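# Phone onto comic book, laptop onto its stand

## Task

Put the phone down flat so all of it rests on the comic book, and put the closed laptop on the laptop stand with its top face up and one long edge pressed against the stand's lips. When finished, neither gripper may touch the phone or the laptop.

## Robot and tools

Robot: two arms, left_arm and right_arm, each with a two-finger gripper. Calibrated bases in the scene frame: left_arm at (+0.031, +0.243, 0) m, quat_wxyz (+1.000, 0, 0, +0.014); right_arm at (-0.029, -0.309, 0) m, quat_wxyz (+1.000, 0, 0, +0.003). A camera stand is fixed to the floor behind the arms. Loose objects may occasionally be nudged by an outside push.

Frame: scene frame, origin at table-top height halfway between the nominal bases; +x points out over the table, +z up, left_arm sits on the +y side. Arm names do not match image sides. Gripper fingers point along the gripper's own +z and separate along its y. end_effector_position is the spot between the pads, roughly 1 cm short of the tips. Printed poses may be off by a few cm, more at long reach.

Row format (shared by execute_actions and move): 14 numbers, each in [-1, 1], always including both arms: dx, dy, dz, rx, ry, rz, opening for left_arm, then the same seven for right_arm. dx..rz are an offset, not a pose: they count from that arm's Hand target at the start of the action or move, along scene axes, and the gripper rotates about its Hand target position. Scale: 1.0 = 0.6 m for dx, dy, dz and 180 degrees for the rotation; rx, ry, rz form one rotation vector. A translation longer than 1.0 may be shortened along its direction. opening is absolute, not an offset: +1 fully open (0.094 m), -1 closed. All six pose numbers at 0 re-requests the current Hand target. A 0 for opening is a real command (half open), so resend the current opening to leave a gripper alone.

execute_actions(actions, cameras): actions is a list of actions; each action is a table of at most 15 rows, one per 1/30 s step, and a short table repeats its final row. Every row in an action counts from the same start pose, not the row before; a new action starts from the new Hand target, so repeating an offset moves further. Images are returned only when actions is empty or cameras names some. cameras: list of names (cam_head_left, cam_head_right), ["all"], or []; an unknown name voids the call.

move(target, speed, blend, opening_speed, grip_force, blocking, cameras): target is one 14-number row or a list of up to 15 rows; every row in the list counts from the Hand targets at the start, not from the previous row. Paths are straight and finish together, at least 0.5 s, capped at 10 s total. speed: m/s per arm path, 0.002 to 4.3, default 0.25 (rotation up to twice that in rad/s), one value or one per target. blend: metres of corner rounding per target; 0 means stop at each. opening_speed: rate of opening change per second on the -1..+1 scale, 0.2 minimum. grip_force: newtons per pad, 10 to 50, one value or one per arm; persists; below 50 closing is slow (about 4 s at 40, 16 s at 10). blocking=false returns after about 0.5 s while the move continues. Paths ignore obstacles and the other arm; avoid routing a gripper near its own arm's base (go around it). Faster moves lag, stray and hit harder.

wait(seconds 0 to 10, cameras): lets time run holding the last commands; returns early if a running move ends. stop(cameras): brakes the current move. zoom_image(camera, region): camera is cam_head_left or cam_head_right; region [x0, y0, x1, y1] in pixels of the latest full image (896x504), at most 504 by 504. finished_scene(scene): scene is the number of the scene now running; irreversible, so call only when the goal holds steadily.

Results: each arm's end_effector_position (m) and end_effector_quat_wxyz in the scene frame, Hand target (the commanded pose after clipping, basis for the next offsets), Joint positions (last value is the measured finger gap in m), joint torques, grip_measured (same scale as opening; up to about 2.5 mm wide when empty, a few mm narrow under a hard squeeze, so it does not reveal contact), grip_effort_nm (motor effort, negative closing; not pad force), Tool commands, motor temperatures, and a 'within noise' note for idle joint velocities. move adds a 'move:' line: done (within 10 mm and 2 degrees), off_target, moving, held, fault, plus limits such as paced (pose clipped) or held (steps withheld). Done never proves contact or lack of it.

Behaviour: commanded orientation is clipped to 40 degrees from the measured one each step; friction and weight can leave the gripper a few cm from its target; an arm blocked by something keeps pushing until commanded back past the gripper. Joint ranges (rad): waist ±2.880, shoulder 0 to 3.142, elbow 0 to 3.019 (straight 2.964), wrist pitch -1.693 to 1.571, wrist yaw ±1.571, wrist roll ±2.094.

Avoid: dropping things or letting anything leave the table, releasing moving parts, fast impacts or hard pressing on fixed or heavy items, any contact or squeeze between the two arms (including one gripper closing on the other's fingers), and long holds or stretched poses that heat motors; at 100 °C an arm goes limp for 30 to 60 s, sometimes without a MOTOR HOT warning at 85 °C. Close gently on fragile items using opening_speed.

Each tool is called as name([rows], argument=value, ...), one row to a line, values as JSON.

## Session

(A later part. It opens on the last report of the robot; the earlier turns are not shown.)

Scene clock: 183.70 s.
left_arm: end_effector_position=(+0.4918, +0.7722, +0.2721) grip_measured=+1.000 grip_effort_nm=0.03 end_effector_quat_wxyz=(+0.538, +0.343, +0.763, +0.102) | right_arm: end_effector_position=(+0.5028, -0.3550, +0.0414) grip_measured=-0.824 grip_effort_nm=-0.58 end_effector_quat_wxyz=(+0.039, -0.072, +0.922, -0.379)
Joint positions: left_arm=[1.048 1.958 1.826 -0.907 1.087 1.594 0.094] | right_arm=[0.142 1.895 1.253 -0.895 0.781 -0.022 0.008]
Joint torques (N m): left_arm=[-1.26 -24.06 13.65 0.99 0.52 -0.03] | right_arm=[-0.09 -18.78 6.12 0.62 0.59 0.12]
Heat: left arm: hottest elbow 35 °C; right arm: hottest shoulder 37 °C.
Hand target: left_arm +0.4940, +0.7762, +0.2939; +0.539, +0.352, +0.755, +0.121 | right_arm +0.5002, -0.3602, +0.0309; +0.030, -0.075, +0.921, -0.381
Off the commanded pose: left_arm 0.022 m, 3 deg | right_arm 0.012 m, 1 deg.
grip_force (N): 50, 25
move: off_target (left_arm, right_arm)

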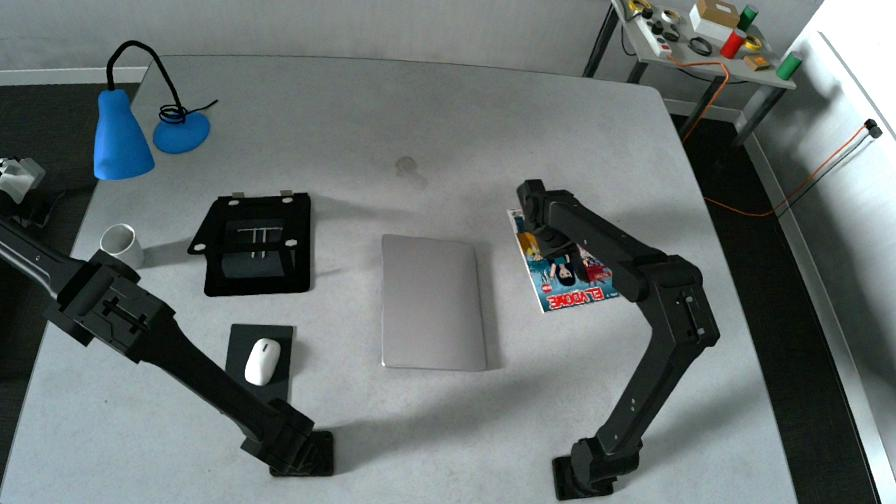

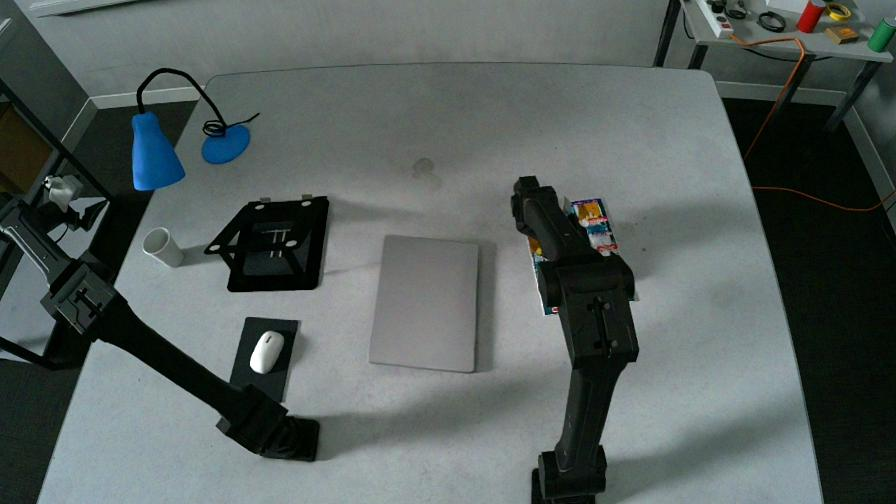

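move(target=[0,0,0,0,0,0,1,0,0,-0.012,0,0,0,-0.95], cameras=[], speed=0.05)

move(target=[0,0,0,0,0,0,1,0,0,-0.01,0,0,0,-0.95], cameras=["all"], speed=0.05)

zoom_image(camera="cam_head_left", region=[460, 130, 660, 320])

Scene clock: 187.53 s.
left_arm: end_effector_position=(+0.4918, +0.7722, +0.2721) grip_measured=+1.000 grip_effort_nm=0.03 end_effector_quat_wxyz=(+0.538, +0.343, +0.763, +0.102) | right_arm: end_effector_position=(+0.5049, -0.3547, +0.0358) grip_measured=-0.824 grip_effort_nm=-0.58 end_effector_quat_wxyz=(+0.041, -0.072, +0.922, -0.379)
Joint positions: left_arm=[1.048 1.958 1.826 -0.907 1.087 1.594 0.094] | right_arm=[0.142 1.907 1.253 -0.88 0.781 -0.023 0.008]
Joint torques (N m): left_arm=[-1.14 -23.47 13.55 1.11 0.53 -0.03] | right_arm=[-0.15 -18.14 5.7 0.59 0.57 0.13]
Heat: left arm: hottest elbow 35 °C; right arm: hottest shoulder 37 °C.
Hand target: left_arm +0.4940, +0.7762, +0.2939; +0.539, +0.352, +0.755, +0.121 | right_arm +0.5003, -0.3602, +0.0238; +0.030, -0.075, +0.921, -0.381
Off the commanded pose: left_arm 0.022 m, 3 deg | right_arm 0.014 m, 1 deg.
grip_force (N): 50, 25
move: off_target (left_arm, right_arm)
No camera images: "cameras" was empty.

Scene clock: 188.27 s.
left_arm: end_effector_position=(+0.4918, +0.7722, +0.2721) grip_measured=+1.000 grip_effort_nm=0.03 end_effector_quat_wxyz=(+0.538, +0.343, +0.763, +0.102) | right_arm: end_effector_position=(+0.5046, -0.3550, +0.0347) grip_measured=-0.824 grip_effort_nm=-0.58 end_effector_quat_wxyz=(+0.041, -0.074, +0.921, -0.380)
Joint positions: left_arm=[1.048 1.958 1.826 -0.907 1.087 1.594 0.094] | right_arm=[0.142 1.907 1.248 -0.871 0.783 -0.029 0.008]
Joint torques (N m): left_arm=[-1.44 -23.41 13.64 1.06 0.45 -0.05] | right_arm=[-0.09 -17.79 5.7 0.72 0.52 0.18]
Heat: left arm: hottest elbow 35 °C; right arm: hottest shoulder 37 °C.
Hand target: left_arm +0.4940, +0.7762, +0.2939; +0.539, +0.352, +0.755, +0.121 | right_arm +0.5003, -0.3602, +0.0178; +0.030, -0.075, +0.921, -0.381
Off the commanded pose: left_arm 0.022 m, 3 deg | right_arm 0.018 m, 1 deg.
grip_force (N): 50, 25
move: off_target (left_arm, right_arm)

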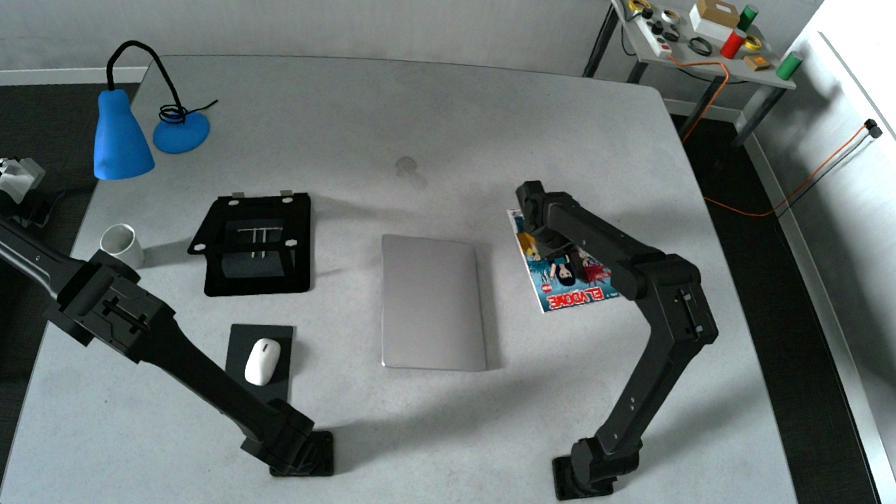

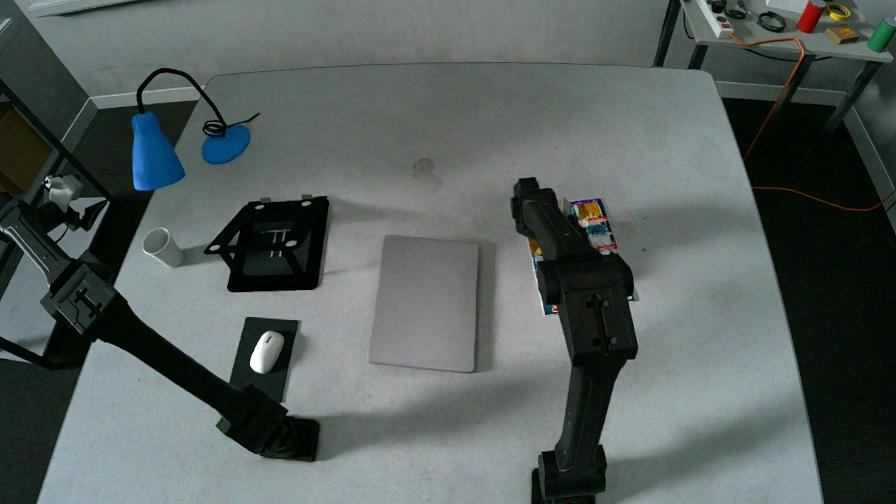

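Scaled by 2.520.

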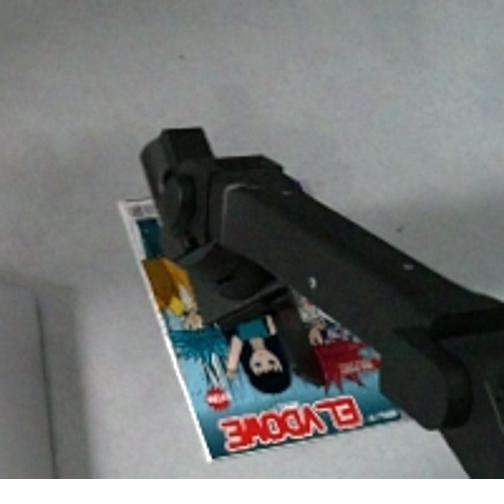

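move([
  [0,0,0,0,0,0,1,0,0,0.02,0,0,0,-0.95],
  [0,0,0,0,0,0,1,0,0.0,0.02,0,0,0,-0.1],
], cameras=["all"], speed=0.05, opening_speed=0.4)

zoom_image(camera="cam_head_left", region=[460, 130, 660, 320])

Scene clock: 195.23 s.
left_arm: end_effector_position=(+0.4918, +0.7722, +0.2721) grip_measured=+1.000 grip_effort_nm=0.03 end_effector_quat_wxyz=(+0.538, +0.343, +0.763, +0.102) | right_arm: end_effector_position=(+0.5044, -0.3549, +0.0346) grip_measured=-0.102 grip_effort_nm=0.06 end_effector_quat_wxyz=(+0.041, -0.074, +0.921, -0.380)
Joint positions: left_arm=[1.048 1.958 1.826 -0.907 1.087 1.594 0.094] | right_arm=[0.142 1.907 1.248 -0.872 0.783 -0.03 0.042]
Joint torques (N m): left_arm=[-0.97 -23.88 13.82 1.1 0.55 -0.01] | right_arm=[-0.03 -19.31 6.37 -0.13 0.54 0.19]
Heat: left arm: hottest elbow 35 °C; right arm: hottest shoulder 36 °C.
Hand target: left_arm +0.4940, +0.7762, +0.2939; +0.539, +0.352, +0.755, +0.121 | right_arm +0.5004, -0.3602, +0.0298; +0.030, -0.075, +0.921, -0.381
Off the commanded pose: left_arm 0.022 m, 3 deg | right_arm 0.008 m, 1 deg.
grip_force (N): 50, 25
move: off_target (left_arm)

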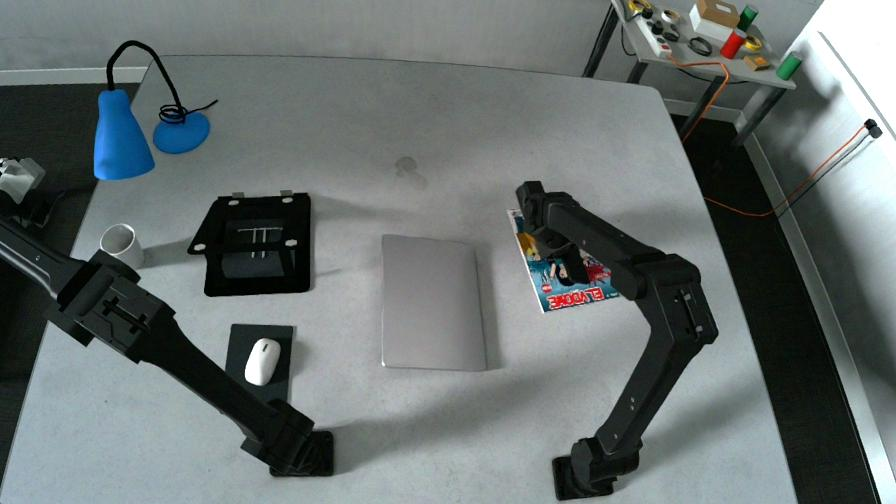

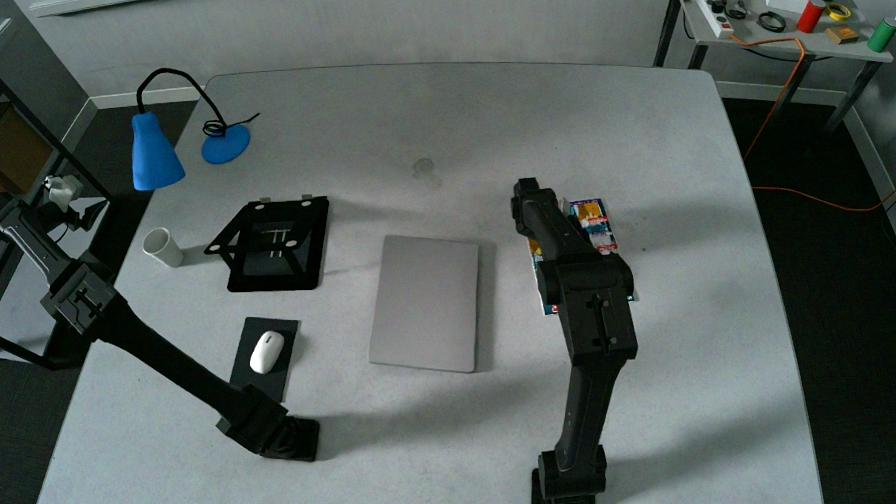

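Scaled by 2.520.

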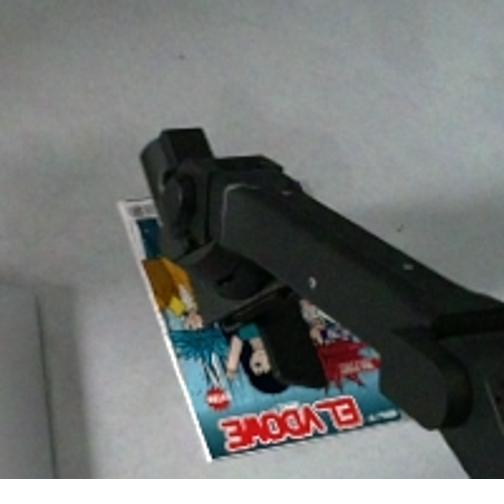

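move([
  [0,0,0,0,0,0,1,0,0,0.022,0,0,0,-0.1],
  [0,0,0,0,0,0,1,0,0.0,0.022,0,0,0,0.5],
], cameras=["all"], speed=0.05, opening_speed=0.4)

zoom_image(camera="cam_head_left", region=[460, 130, 660, 320])

Scene clock: 201.53 s.
left_arm: end_effector_position=(+0.4918, +0.7722, +0.2721) grip_measured=+1.000 grip_effort_nm=0.03 end_effector_quat_wxyz=(+0.538, +0.343, +0.763, +0.102) | right_arm: end_effector_position=(+0.4990, -0.3593, +0.0396) grip_measured=+0.497 grip_effort_nm=0.09 end_effector_quat_wxyz=(+0.029, -0.077, +0.919, -0.386)
Joint positions: left_arm=[1.048 1.958 1.826 -0.907 1.087 1.594 0.094] | right_arm=[0.138 1.9 1.248 -0.903 0.796 -0.03 0.07]
Joint torques (N m): left_arm=[-1.14 -23.41 13.65 1.26 0.5 -0.04] | right_arm=[0.21 -20.31 7.08 -0.1 0.11 0.2]
Heat: left arm: hottest elbow 35 °C; right arm: hottest shoulder 36 °C.
Hand target: left_arm +0.4940, +0.7762, +0.2939; +0.539, +0.352, +0.755, +0.121 | right_arm +0.5004, -0.3601, +0.0430; +0.030, -0.075, +0.921, -0.381
Off the commanded pose: left_arm 0.022 m, 3 deg | right_arm 0.004 m, 1 deg.
grip_force (N): 50, 25
move: off_target (left_arm)

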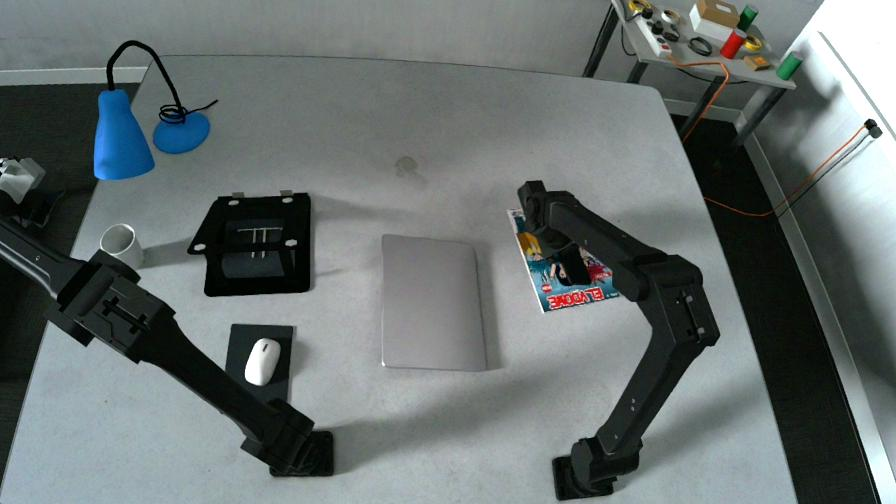

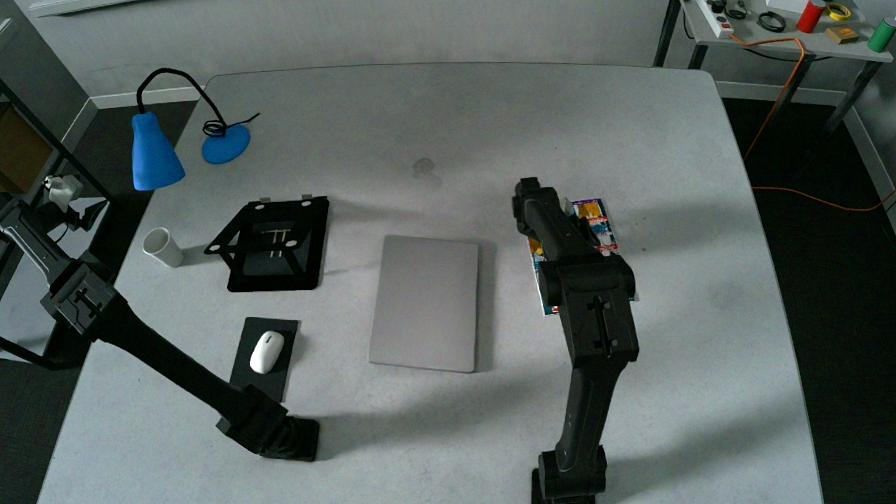

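Scaled by 2.520.

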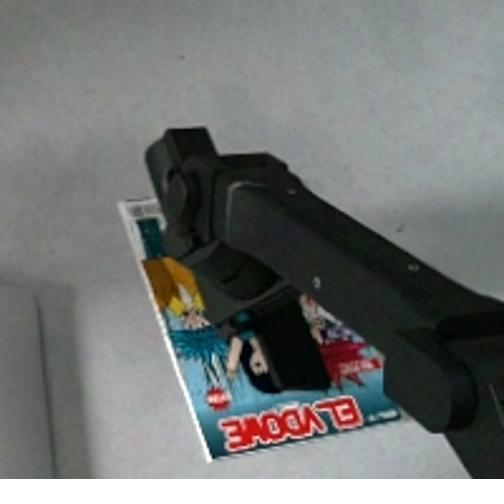

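move([
  [0,0,0,0,0,0,1,-0.025,0.11,0.03,0,0,0,0.5],
  [0,0,0,0,0,0,1,-0.03,0.14,0.2,0,0,0,0.5],
], cameras=["all"], speed=0.3, blend=[0.02,0])

zoom_image(camera="cam_head_left", region=[460, 130, 660, 320])

zoom_image(camera="cam_head_right", region=[460, 130, 660, 320])

Scene clock: 205.23 s.
left_arm: end_effector_position=(+0.4918, +0.7722, +0.2721) grip_measured=+1.000 grip_effort_nm=0.02 end_effector_quat_wxyz=(+0.538, +0.343, +0.763, +0.102) | right_arm: end_effector_position=(+0.4688, -0.2853, +0.1563) grip_measured=+0.499 grip_effort_nm=0.06 end_effector_quat_wxyz=(+0.019, -0.077, +0.920, -0.383)
Joint positions: left_arm=[1.048 1.958 1.826 -0.907 1.087 1.594 0.094] | right_arm=[0.291 1.758 1.388 -1.364 0.775 0.194 0.07]
Joint torques (N m): left_arm=[-1.14 -23.36 13.72 1.17 0.53 -0.04] | right_arm=[1.2 -17.03 10.91 -0.42 0.49 0.28]
Heat: left arm: hottest elbow 35 °C; right arm: hottest shoulder 37 °C.
Hand target: left_arm +0.4940, +0.7762, +0.2939; +0.539, +0.352, +0.755, +0.121 | right_arm +0.4824, -0.2762, +0.1630; +0.030, -0.075, +0.921, -0.381
Off the commanded pose: left_arm 0.022 m, 3 deg | right_arm 0.018 m, 1 deg.
grip_force (N): 50, 25
move: off_target (left_arm, right_arm)

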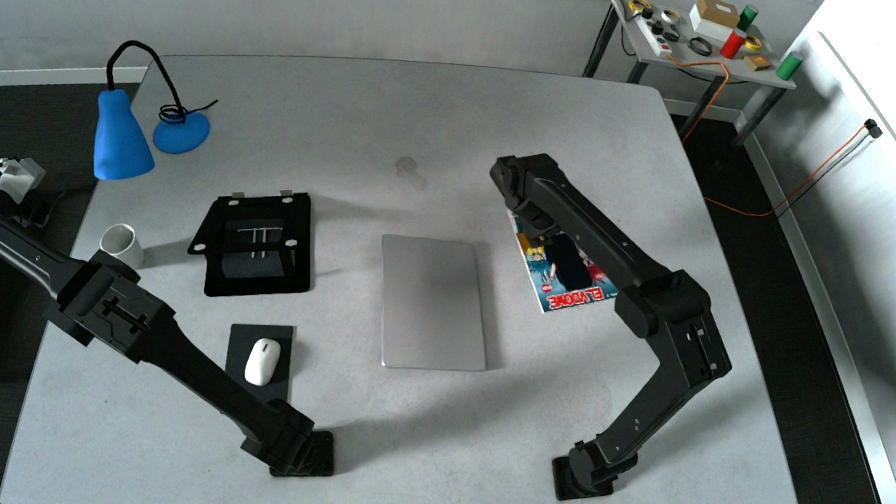

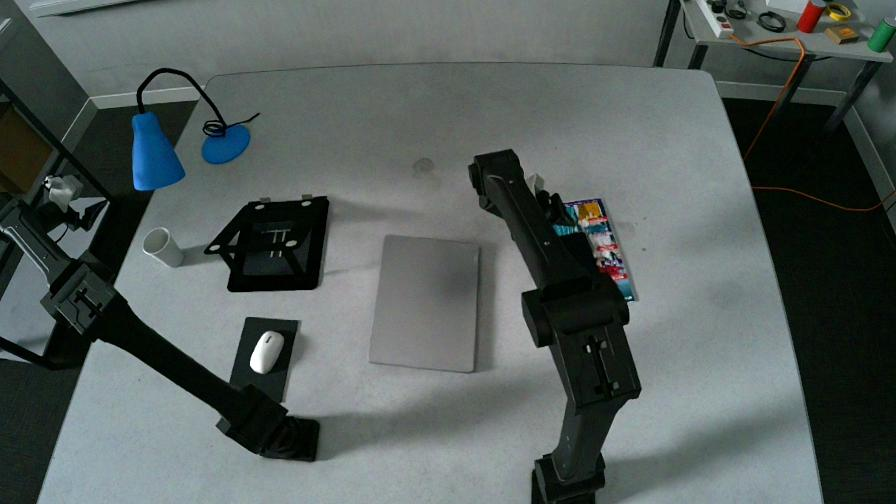

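Scaled by 2.520.

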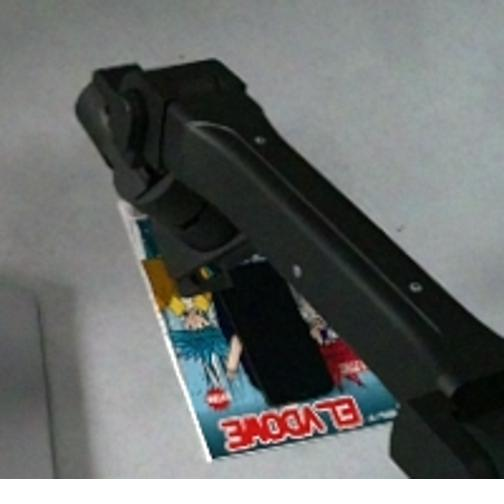

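Scaled by 2.520.

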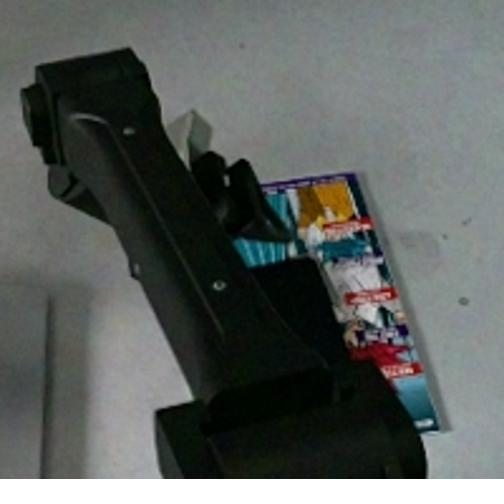

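zoom_image(camera="cam_head_left", region=[375, 340, 445, 380])

zoom_image(camera="cam_head_right", region=[360, 340, 490, 380])

zoom_image(camera="cam_head_left", region=[440, 340, 510, 380])

Scaled by 7.200.

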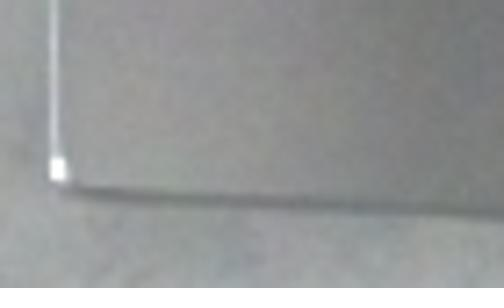

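Scaled by 3.877.

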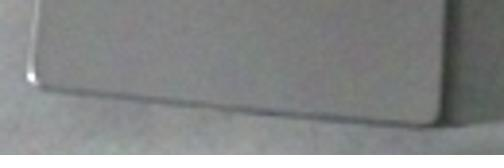

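Scaled by 7.200.

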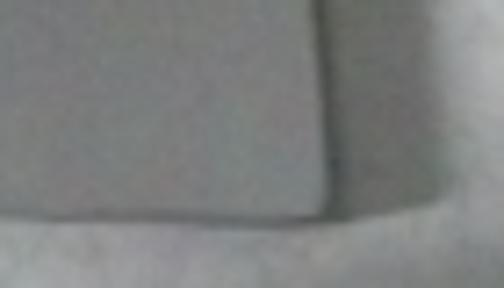

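move(target=[-0.333,-0.833,-0.12,-0.084,0.374,0.245,-1,0.08,0.0,0.08,0.249,0.02,-0.049,-1], cameras=["all"], speed=0.25)

Scene clock: 252.67 s.
left_arm: end_effector_position=(+0.2993, +0.2807, +0.2228) grip_measured=-0.981 grip_effort_nm=-0.99 end_effector_quat_wxyz=(+0.005, -0.003, +1.000, +0.000) | right_arm: end_effector_position=(+0.5119, -0.2724, +0.2031) grip_measured=-0.991 grip_effort_nm=-0.50 end_effector_quat_wxyz=(-0.012, -0.001, +1.000, -0.003)
Joint positions: left_arm=[0.115 1.036 0.983 -1.508 0.002 0.137 0.001] | right_arm=[0.065 1.782 1.688 -1.501 0.004 0.067 0]
Joint torques (N m): left_arm=[-2.78 -7.59 9.7 0.09 -0.11 -0.08] | right_arm=[-0.15 -17.85 12.75 -0.25 -0.04 0.08]
Heat: left arm: hottest elbow 35 °C; right arm: hottest elbow 39 °C.
Hand target: left_arm +0.2942, +0.2763, +0.2220; +0.000, +0.000, +1.000, +0.001 | right_arm +0.5304, -0.2762, +0.2109; -0.001, +0.000, +1.000, -0.001
Off the commanded pose: left_arm 0.007 m, 1 deg | right_arm 0.020 m, 1 deg.
grip_force (N): 50, 25
move: off_target (right_arm)

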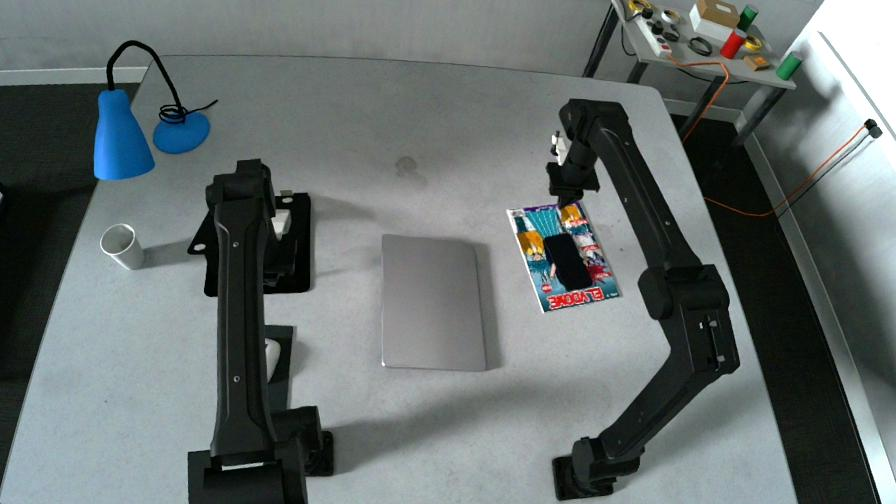

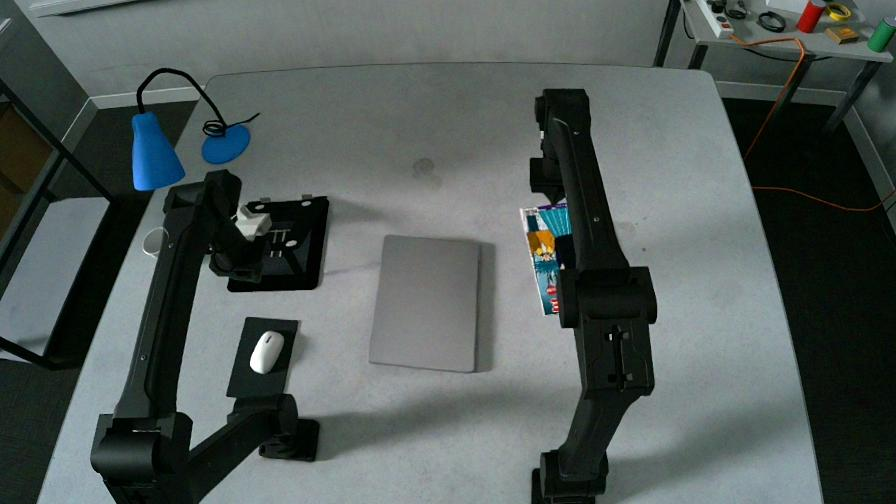

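move(target=[-0.057,-0.09,-0.23,0,0,0,-1,-0.08,0.03,-0.2,0,0,0,-1], cameras=["all"], speed=0.2)

zoom_image(camera="cam_head_right", region=[240, 220, 500, 400])

zoom_image(camera="cam_head_left", region=[360, 150, 660, 390])

Scene clock: 259.17 s.
left_arm: end_effector_position=(+0.2610, +0.2253, +0.0895) grip_measured=-0.981 grip_effort_nm=-0.99 end_effector_quat_wxyz=(+0.004, -0.003, +1.000, -0.001) | right_arm: end_effector_position=(+0.4844, -0.2637, +0.0891) grip_measured=-0.991 grip_effort_nm=-0.50 end_effector_quat_wxyz=(-0.007, +0.001, +1.000, -0.002)
Joint positions: left_arm=[-0.101 1.01 0.606 -1.16 0.002 -0.079 0.001] | right_arm=[0.085 1.781 1.378 -1.182 0.002 0.093 0]
Joint torques (N m): left_arm=[-2.61 -4.19 8.83 1.02 -0.15 -0.05] | right_arm=[1.32 -20.54 6.61 0.44 -0.01 0.22]
Heat: left arm: hottest elbow 35 °C; right arm: hottest elbow 39 °C.
Hand target: left_arm +0.2600, +0.2223, +0.0840; +0.000, +0.000, +1.000, +0.000 | right_arm +0.4824, -0.2581, +0.0909; -0.001, +0.000, +1.000, -0.001
Off the commanded pose: left_arm 0.006 m, 1 deg | right_arm 0.006 m, 1 deg.
grip_force (N): 50, 25
move: done

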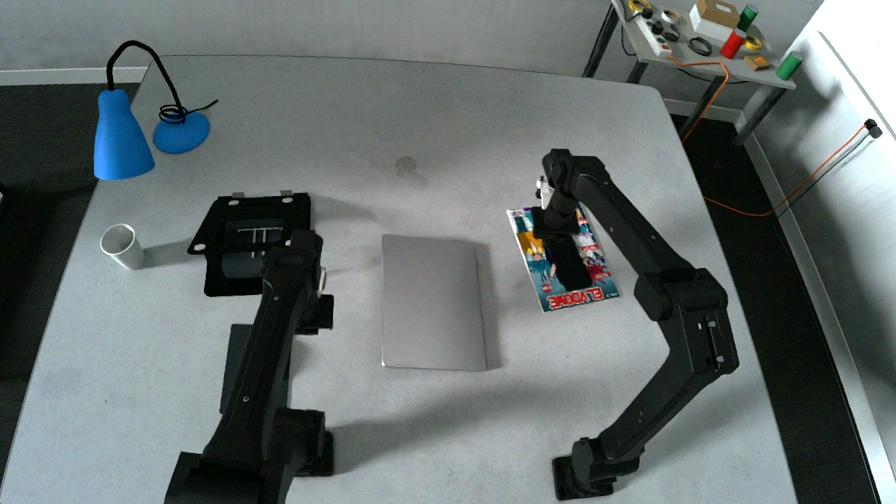

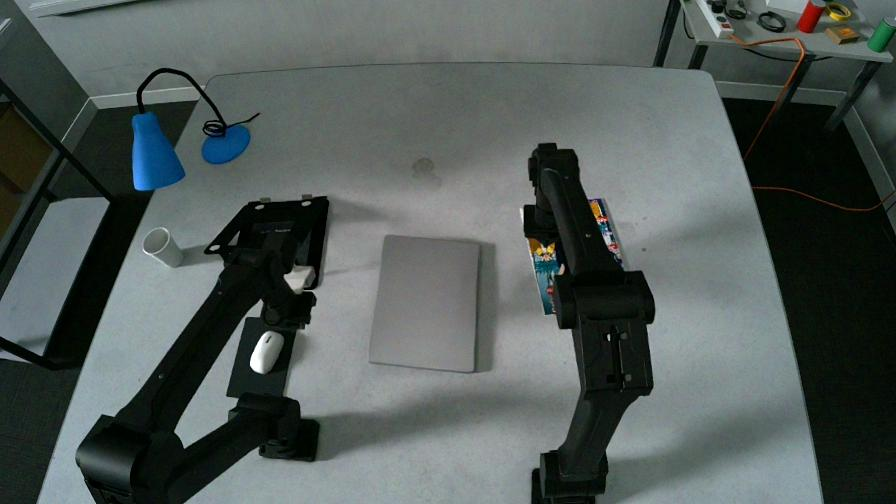

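Scaled by 1.938.

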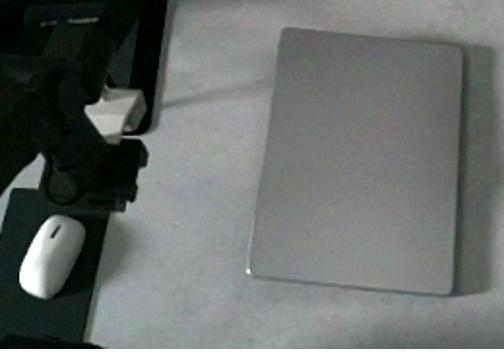

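Scaled by 1.680.

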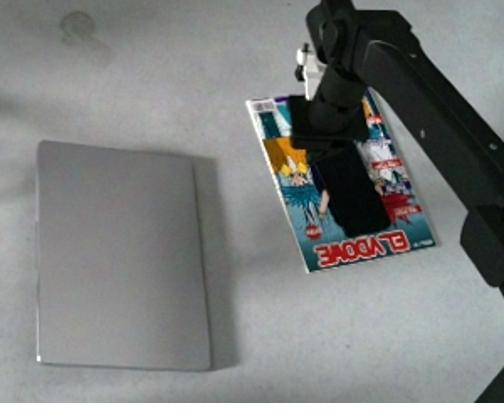

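move([
  [-0.042,-0.037,0,0,0,0,-1,0.03,0.17,0,0,0,0,-1],
  [-0.042,-0.037,-0.08,0,0,0,-1,0.03,0.17,-0.08,0,0,0,-1],
], cameras=["all"], speed=0.15)

zoom_image(camera="cam_head_right", region=[260, 200, 560, 400])

zoom_image(camera="cam_head_left", region=[260, 180, 560, 390])

Scene clock: 270.17 s.
left_arm: end_effector_position=(+0.2366, +0.2026, +0.0406) grip_measured=-0.981 grip_effort_nm=-0.99 end_effector_quat_wxyz=(+0.003, -0.003, +1.000, -0.001) | right_arm: end_effector_position=(+0.4995, -0.1595, +0.0547) grip_measured=-0.991 grip_effort_nm=-0.50 end_effector_quat_wxyz=(+0.004, -0.001, +1.000, +0.001)
Joint positions: left_arm=[-0.218 1.025 0.471 -1.011 0.002 -0.196 0.001] | right_arm=[0.272 1.885 1.433 -1.11 0.001 0.275 0]
Joint torques (N m): left_arm=[-2.78 -4.01 8.13 1.03 -0.13 -0.09] | right_arm=[0.97 -18.9 7.47 0.51 0.06 0.22]
Heat: left arm: hottest elbow 35 °C; right arm: hottest elbow 39 °C.
Hand target: left_arm +0.2348, +0.2002, +0.0359; +0.000, +0.000, +1.000, +0.001 | right_arm +0.5003, -0.1562, +0.0428; -0.001, +0.000, +1.000, -0.001
Off the commanded pose: left_arm 0.006 m, 1 deg | right_arm 0.012 m, 1 deg.
grip_force (N): 50, 25
move: off_target (right_arm)

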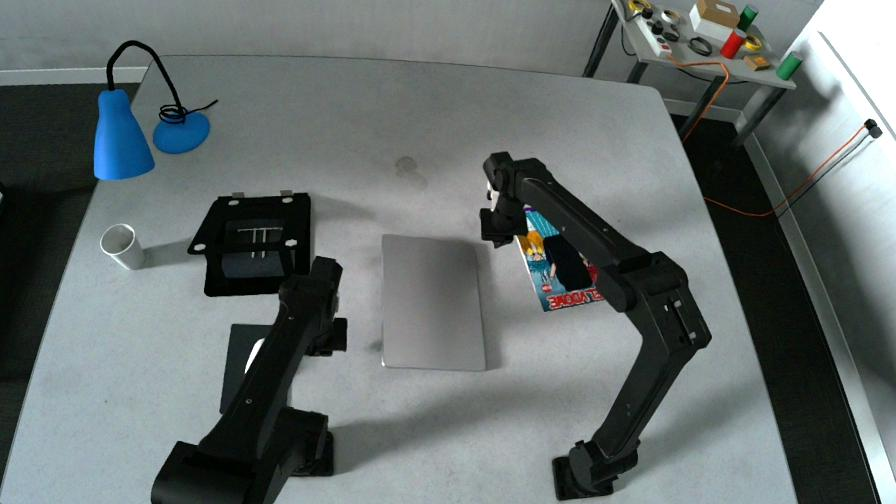

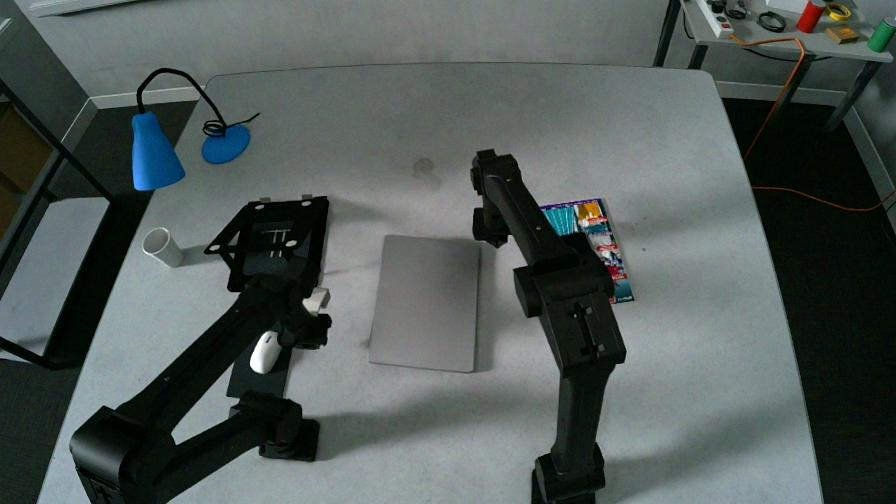

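Scaled by 1.680.

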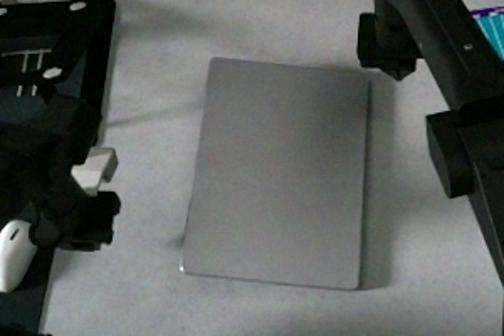

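Scaled by 1.680.

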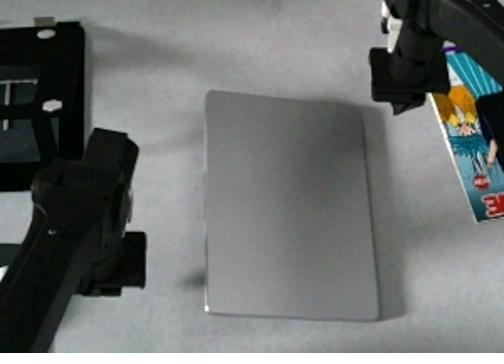

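move([
  [-0.0,-0.134,-0.03,0,0,0,-1,0.0,0.025,-0.05,0,0,0,-1],
  [-0.048,-0.242,-0.03,0,0,0,-1,0.056,0.127,-0.05,0,0,0,-1],
], cameras=["all"], speed=0.08)

Scene clock: 281.70 s.
left_arm: end_effector_position=(+0.1895, +0.0782, +0.0094) grip_measured=-0.981 grip_effort_nm=-0.99 end_effector_quat_wxyz=(-0.017, -0.005, +1.000, +0.018) | right_arm: end_effector_position=(+0.5224, -0.0978, +0.0156) grip_measured=-0.991 grip_effort_nm=-0.50 end_effector_quat_wxyz=(-0.004, +0.005, +1.000, -0.004)
Joint positions: left_arm=[-0.83 1.217 0.495 -0.899 0 -0.811 0.001] | right_arm=[0.363 2.038 1.564 -1.107 0.004 0.379 0]
Joint torques (N m): left_arm=[-3.43 -5.71 12.45 0.98 -0.08 -0.03] | right_arm=[1.9 -20.01 11.28 -0.23 -0.08 0.23]
Heat: left arm: hottest elbow 35 °C; right arm: hottest elbow 38 °C.
Hand target: left_arm +0.2060, +0.0549, +0.0181; +0.000, +0.000, +1.000, +0.000 | right_arm +0.5340, -0.0799, +0.0128; -0.001, +0.000, +1.000, -0.001
Off the commanded pose: left_arm 0.030 m, 3 deg | right_arm 0.021 m, 1 deg.
grip_force (N): 50, 25
move: off_target (left_arm, right_arm)

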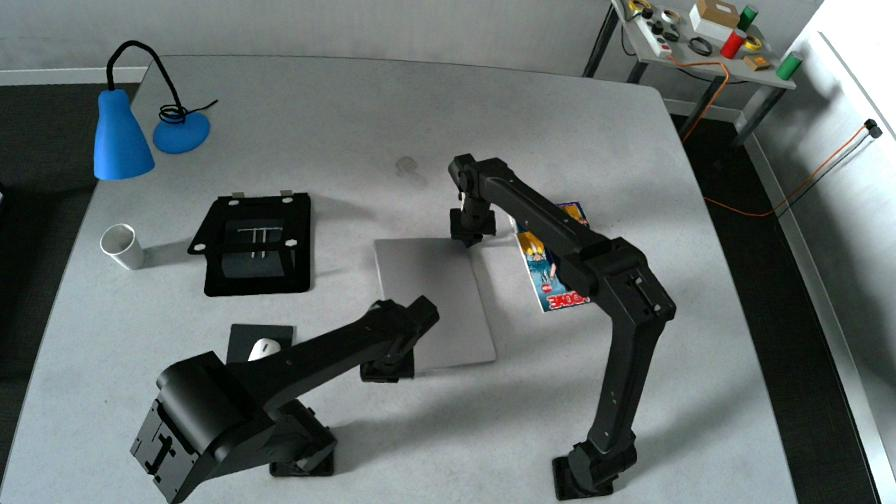

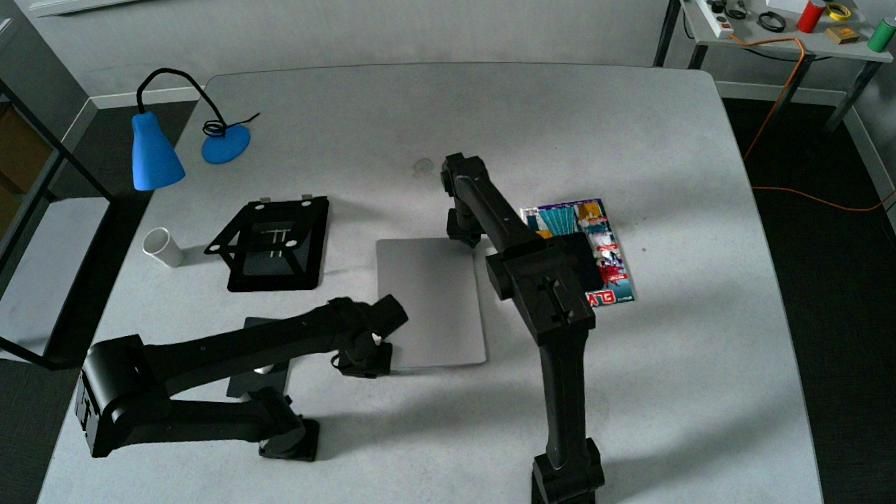

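zoom_image(camera="cam_head_right", region=[320, 220, 520, 400])

zoom_image(camera="cam_head_left", region=[340, 200, 540, 390])

Scaled by 2.520.

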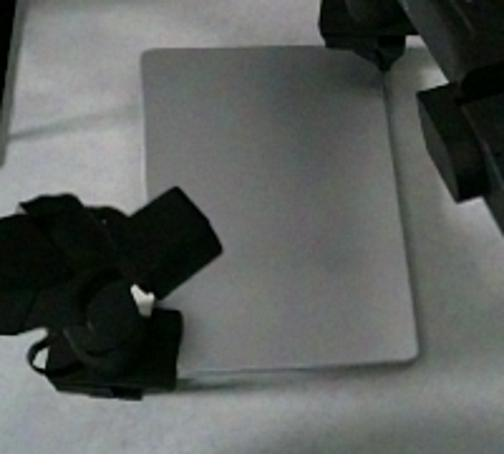

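Scaled by 2.520.

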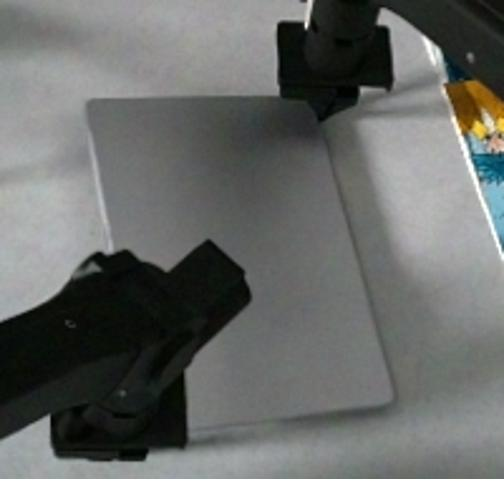

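move([
  [0.0,0.092,0.0165,0,0,0,-1,0.0,-0.058,0.009,0,0,0,-1],
  [0.048,0.092,0.0165,0,0,0,-1,-0.057,-0.058,0.009,0,0,0,-1],
  [0.02,-0.06,0.0165,0,0,0,-1,-0.035,0.06,0.009,0,0,0,-1],
], blend=[0.01,0.01,0], cameras=["all"], speed=0.1)

zoom_image(camera="cam_head_right", region=[320, 220, 520, 400])

zoom_image(camera="cam_head_left", region=[340, 200, 540, 390])

Scene clock: 290.63 s.
left_arm: end_effector_position=(+0.1969, +0.0487, +0.0152) grip_measured=-0.981 grip_effort_nm=-0.99 end_effector_quat_wxyz=(-0.024, -0.003, +0.999, +0.026) | right_arm: end_effector_position=(+0.5078, -0.0622, +0.0240) grip_measured=-0.991 grip_effort_nm=-0.50 end_effector_quat_wxyz=(+0.004, +0.006, +1.000, -0.004)
Joint positions: left_arm=[-0.887 1.297 0.581 -0.924 0.003 -0.865 0.001] | right_arm=[0.43 2.021 1.559 -1.105 0.01 0.448 0]
Joint torques (N m): left_arm=[-3.08 -7.36 13.61 1.09 -0.23 -0.08] | right_arm=[1.96 -19.84 10.85 -0.4 -0.27 0.23]
Heat: left arm: hottest elbow 35 °C; right arm: hottest elbow 39 °C.
Hand target: left_arm +0.2180, +0.0189, +0.0279; +0.000, +0.000, +1.000, +0.000 | right_arm +0.5131, -0.0440, +0.0184; -0.001, +0.000, +1.000, -0.001
Off the commanded pose: left_arm 0.039 m, 4 deg | right_arm 0.020 m, 1 deg.
grip_force (N): 50, 25
move: off_target (left_arm, right_arm)

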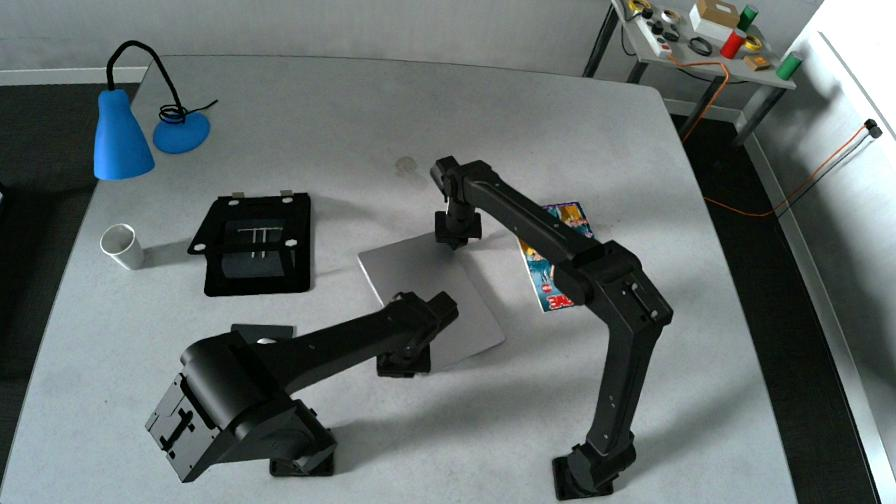

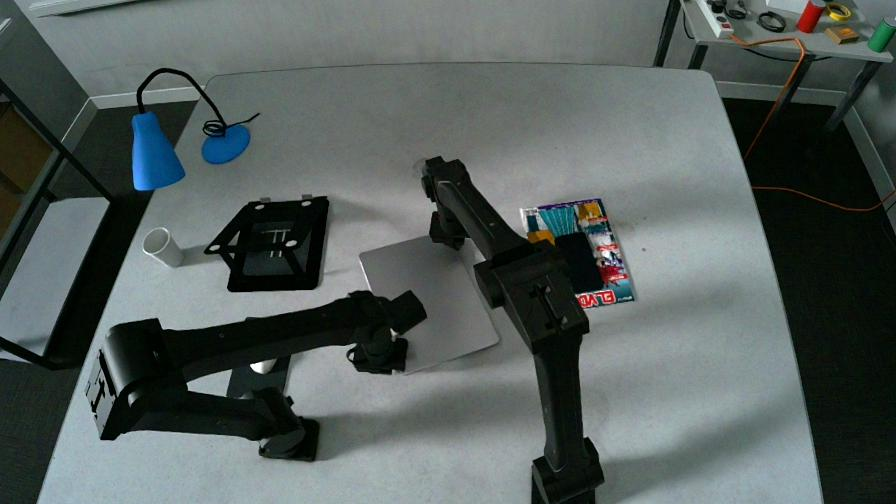

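Scaled by 2.520.

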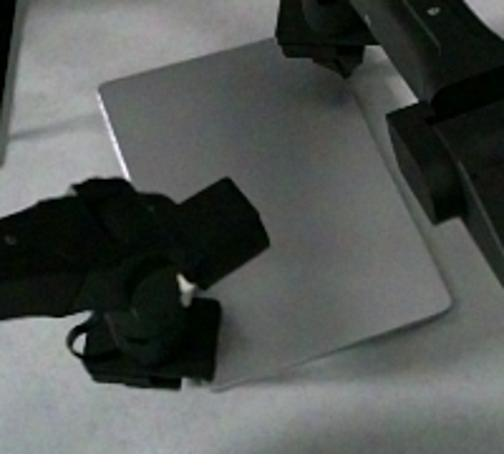

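Scaled by 2.520.

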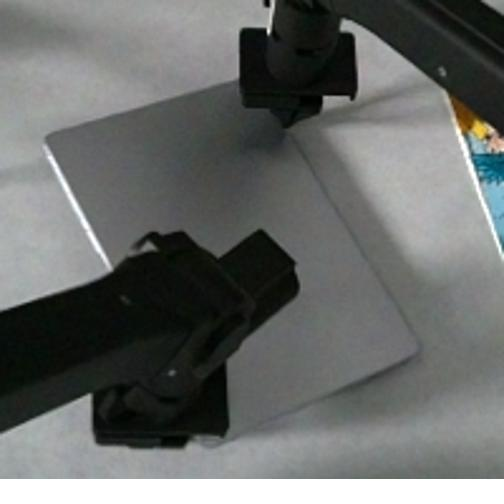

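move([
  [-0.038,0.11,0.01,0,0,0,-1,0.011,-0.077,0.0,0,0,0,-1],
  [0.017,0.143,0.01,0,0,0,-1,-0.035,-0.093,0.0,0,0,0,-1],
  [0.012,-0.048,0.01,0,0,0,-1,-0.064,0.057,0.0,0,0,0,-1],
], blend=[0.01,0.01,0], cameras=["all"], speed=0.1)

zoom_image(camera="cam_head_right", region=[320, 220, 520, 400])

zoom_image(camera="cam_head_left", region=[340, 200, 540, 390])

Scene clock: 300.37 s.
left_arm: end_effector_position=(+0.2017, +0.0208, +0.0206) grip_measured=-0.981 grip_effort_nm=-0.98 end_effector_quat_wxyz=(-0.024, +0.003, +0.999, +0.025) | right_arm: end_effector_position=(+0.4813, -0.0334, +0.0263) grip_measured=-0.991 grip_effort_nm=-0.49 end_effector_quat_wxyz=(+0.013, +0.014, +1.000, -0.004)
Joint positions: left_arm=[-0.937 1.352 0.649 -0.936 0.007 -0.903 0.001] | right_arm=[0.497 1.985 1.507 -1.075 0.019 0.529 0]
Joint torques (N m): left_arm=[-2.2 -7.71 14.27 0.83 -0.3 -0.06] | right_arm=[2.96 -19.72 9.58 -0.47 -0.56 0.21]
Motor temperatures (°C): left_arm=[23 28 35 24 27 24 28] | right_arm=[27 37 39 25 24 23 25]
Heat: left arm: hottest elbow 35 °C; right arm: hottest elbow 39 °C.
Hand target: left_arm +0.2252, -0.0099, +0.0339; +0.000, +0.000, +1.000, +0.000 | right_arm +0.4746, -0.0098, +0.0184; -0.001, +0.000, +1.000, -0.001
Off the commanded pose: left_arm 0.041 m, 4 deg | right_arm 0.026 m, 2 deg.
grip_force (N): 50, 25
move: off_target (left_arm, right_arm)

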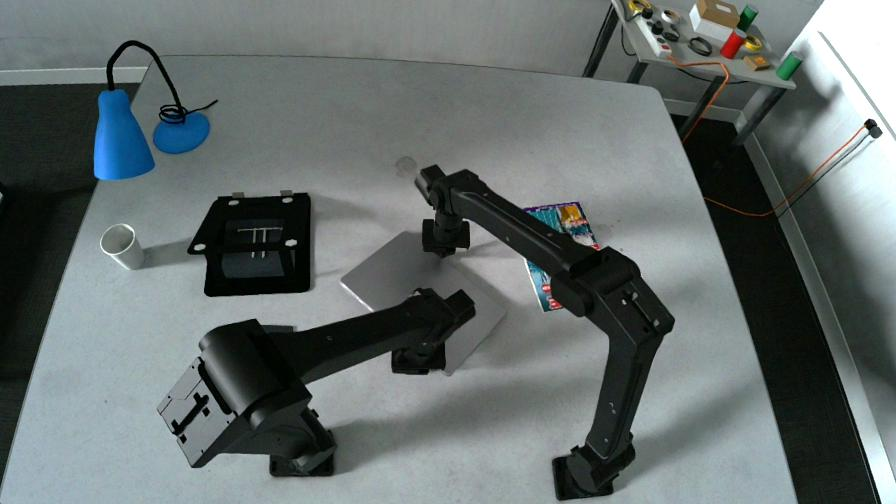

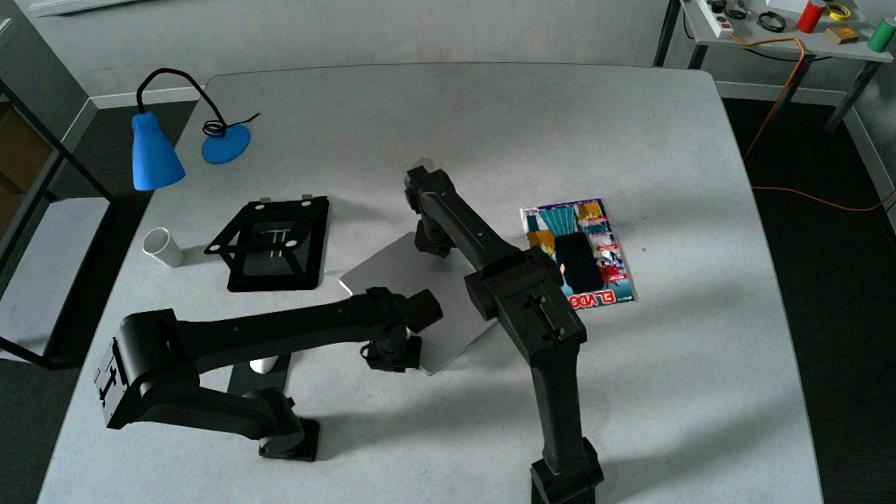

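Scaled by 2.520.

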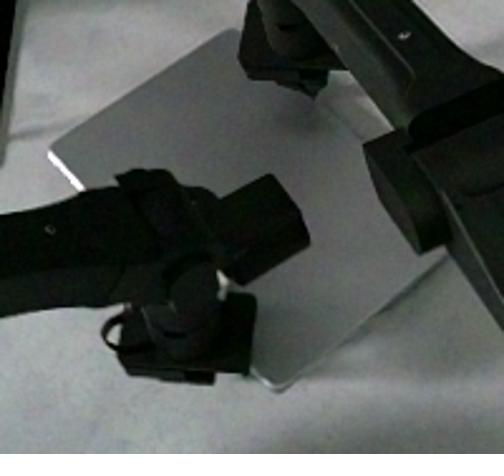

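Scaled by 2.520.

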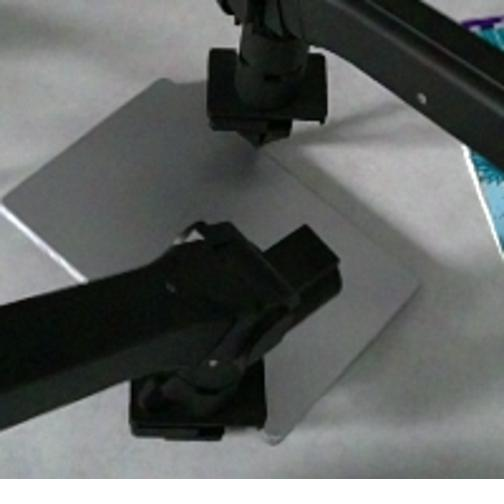

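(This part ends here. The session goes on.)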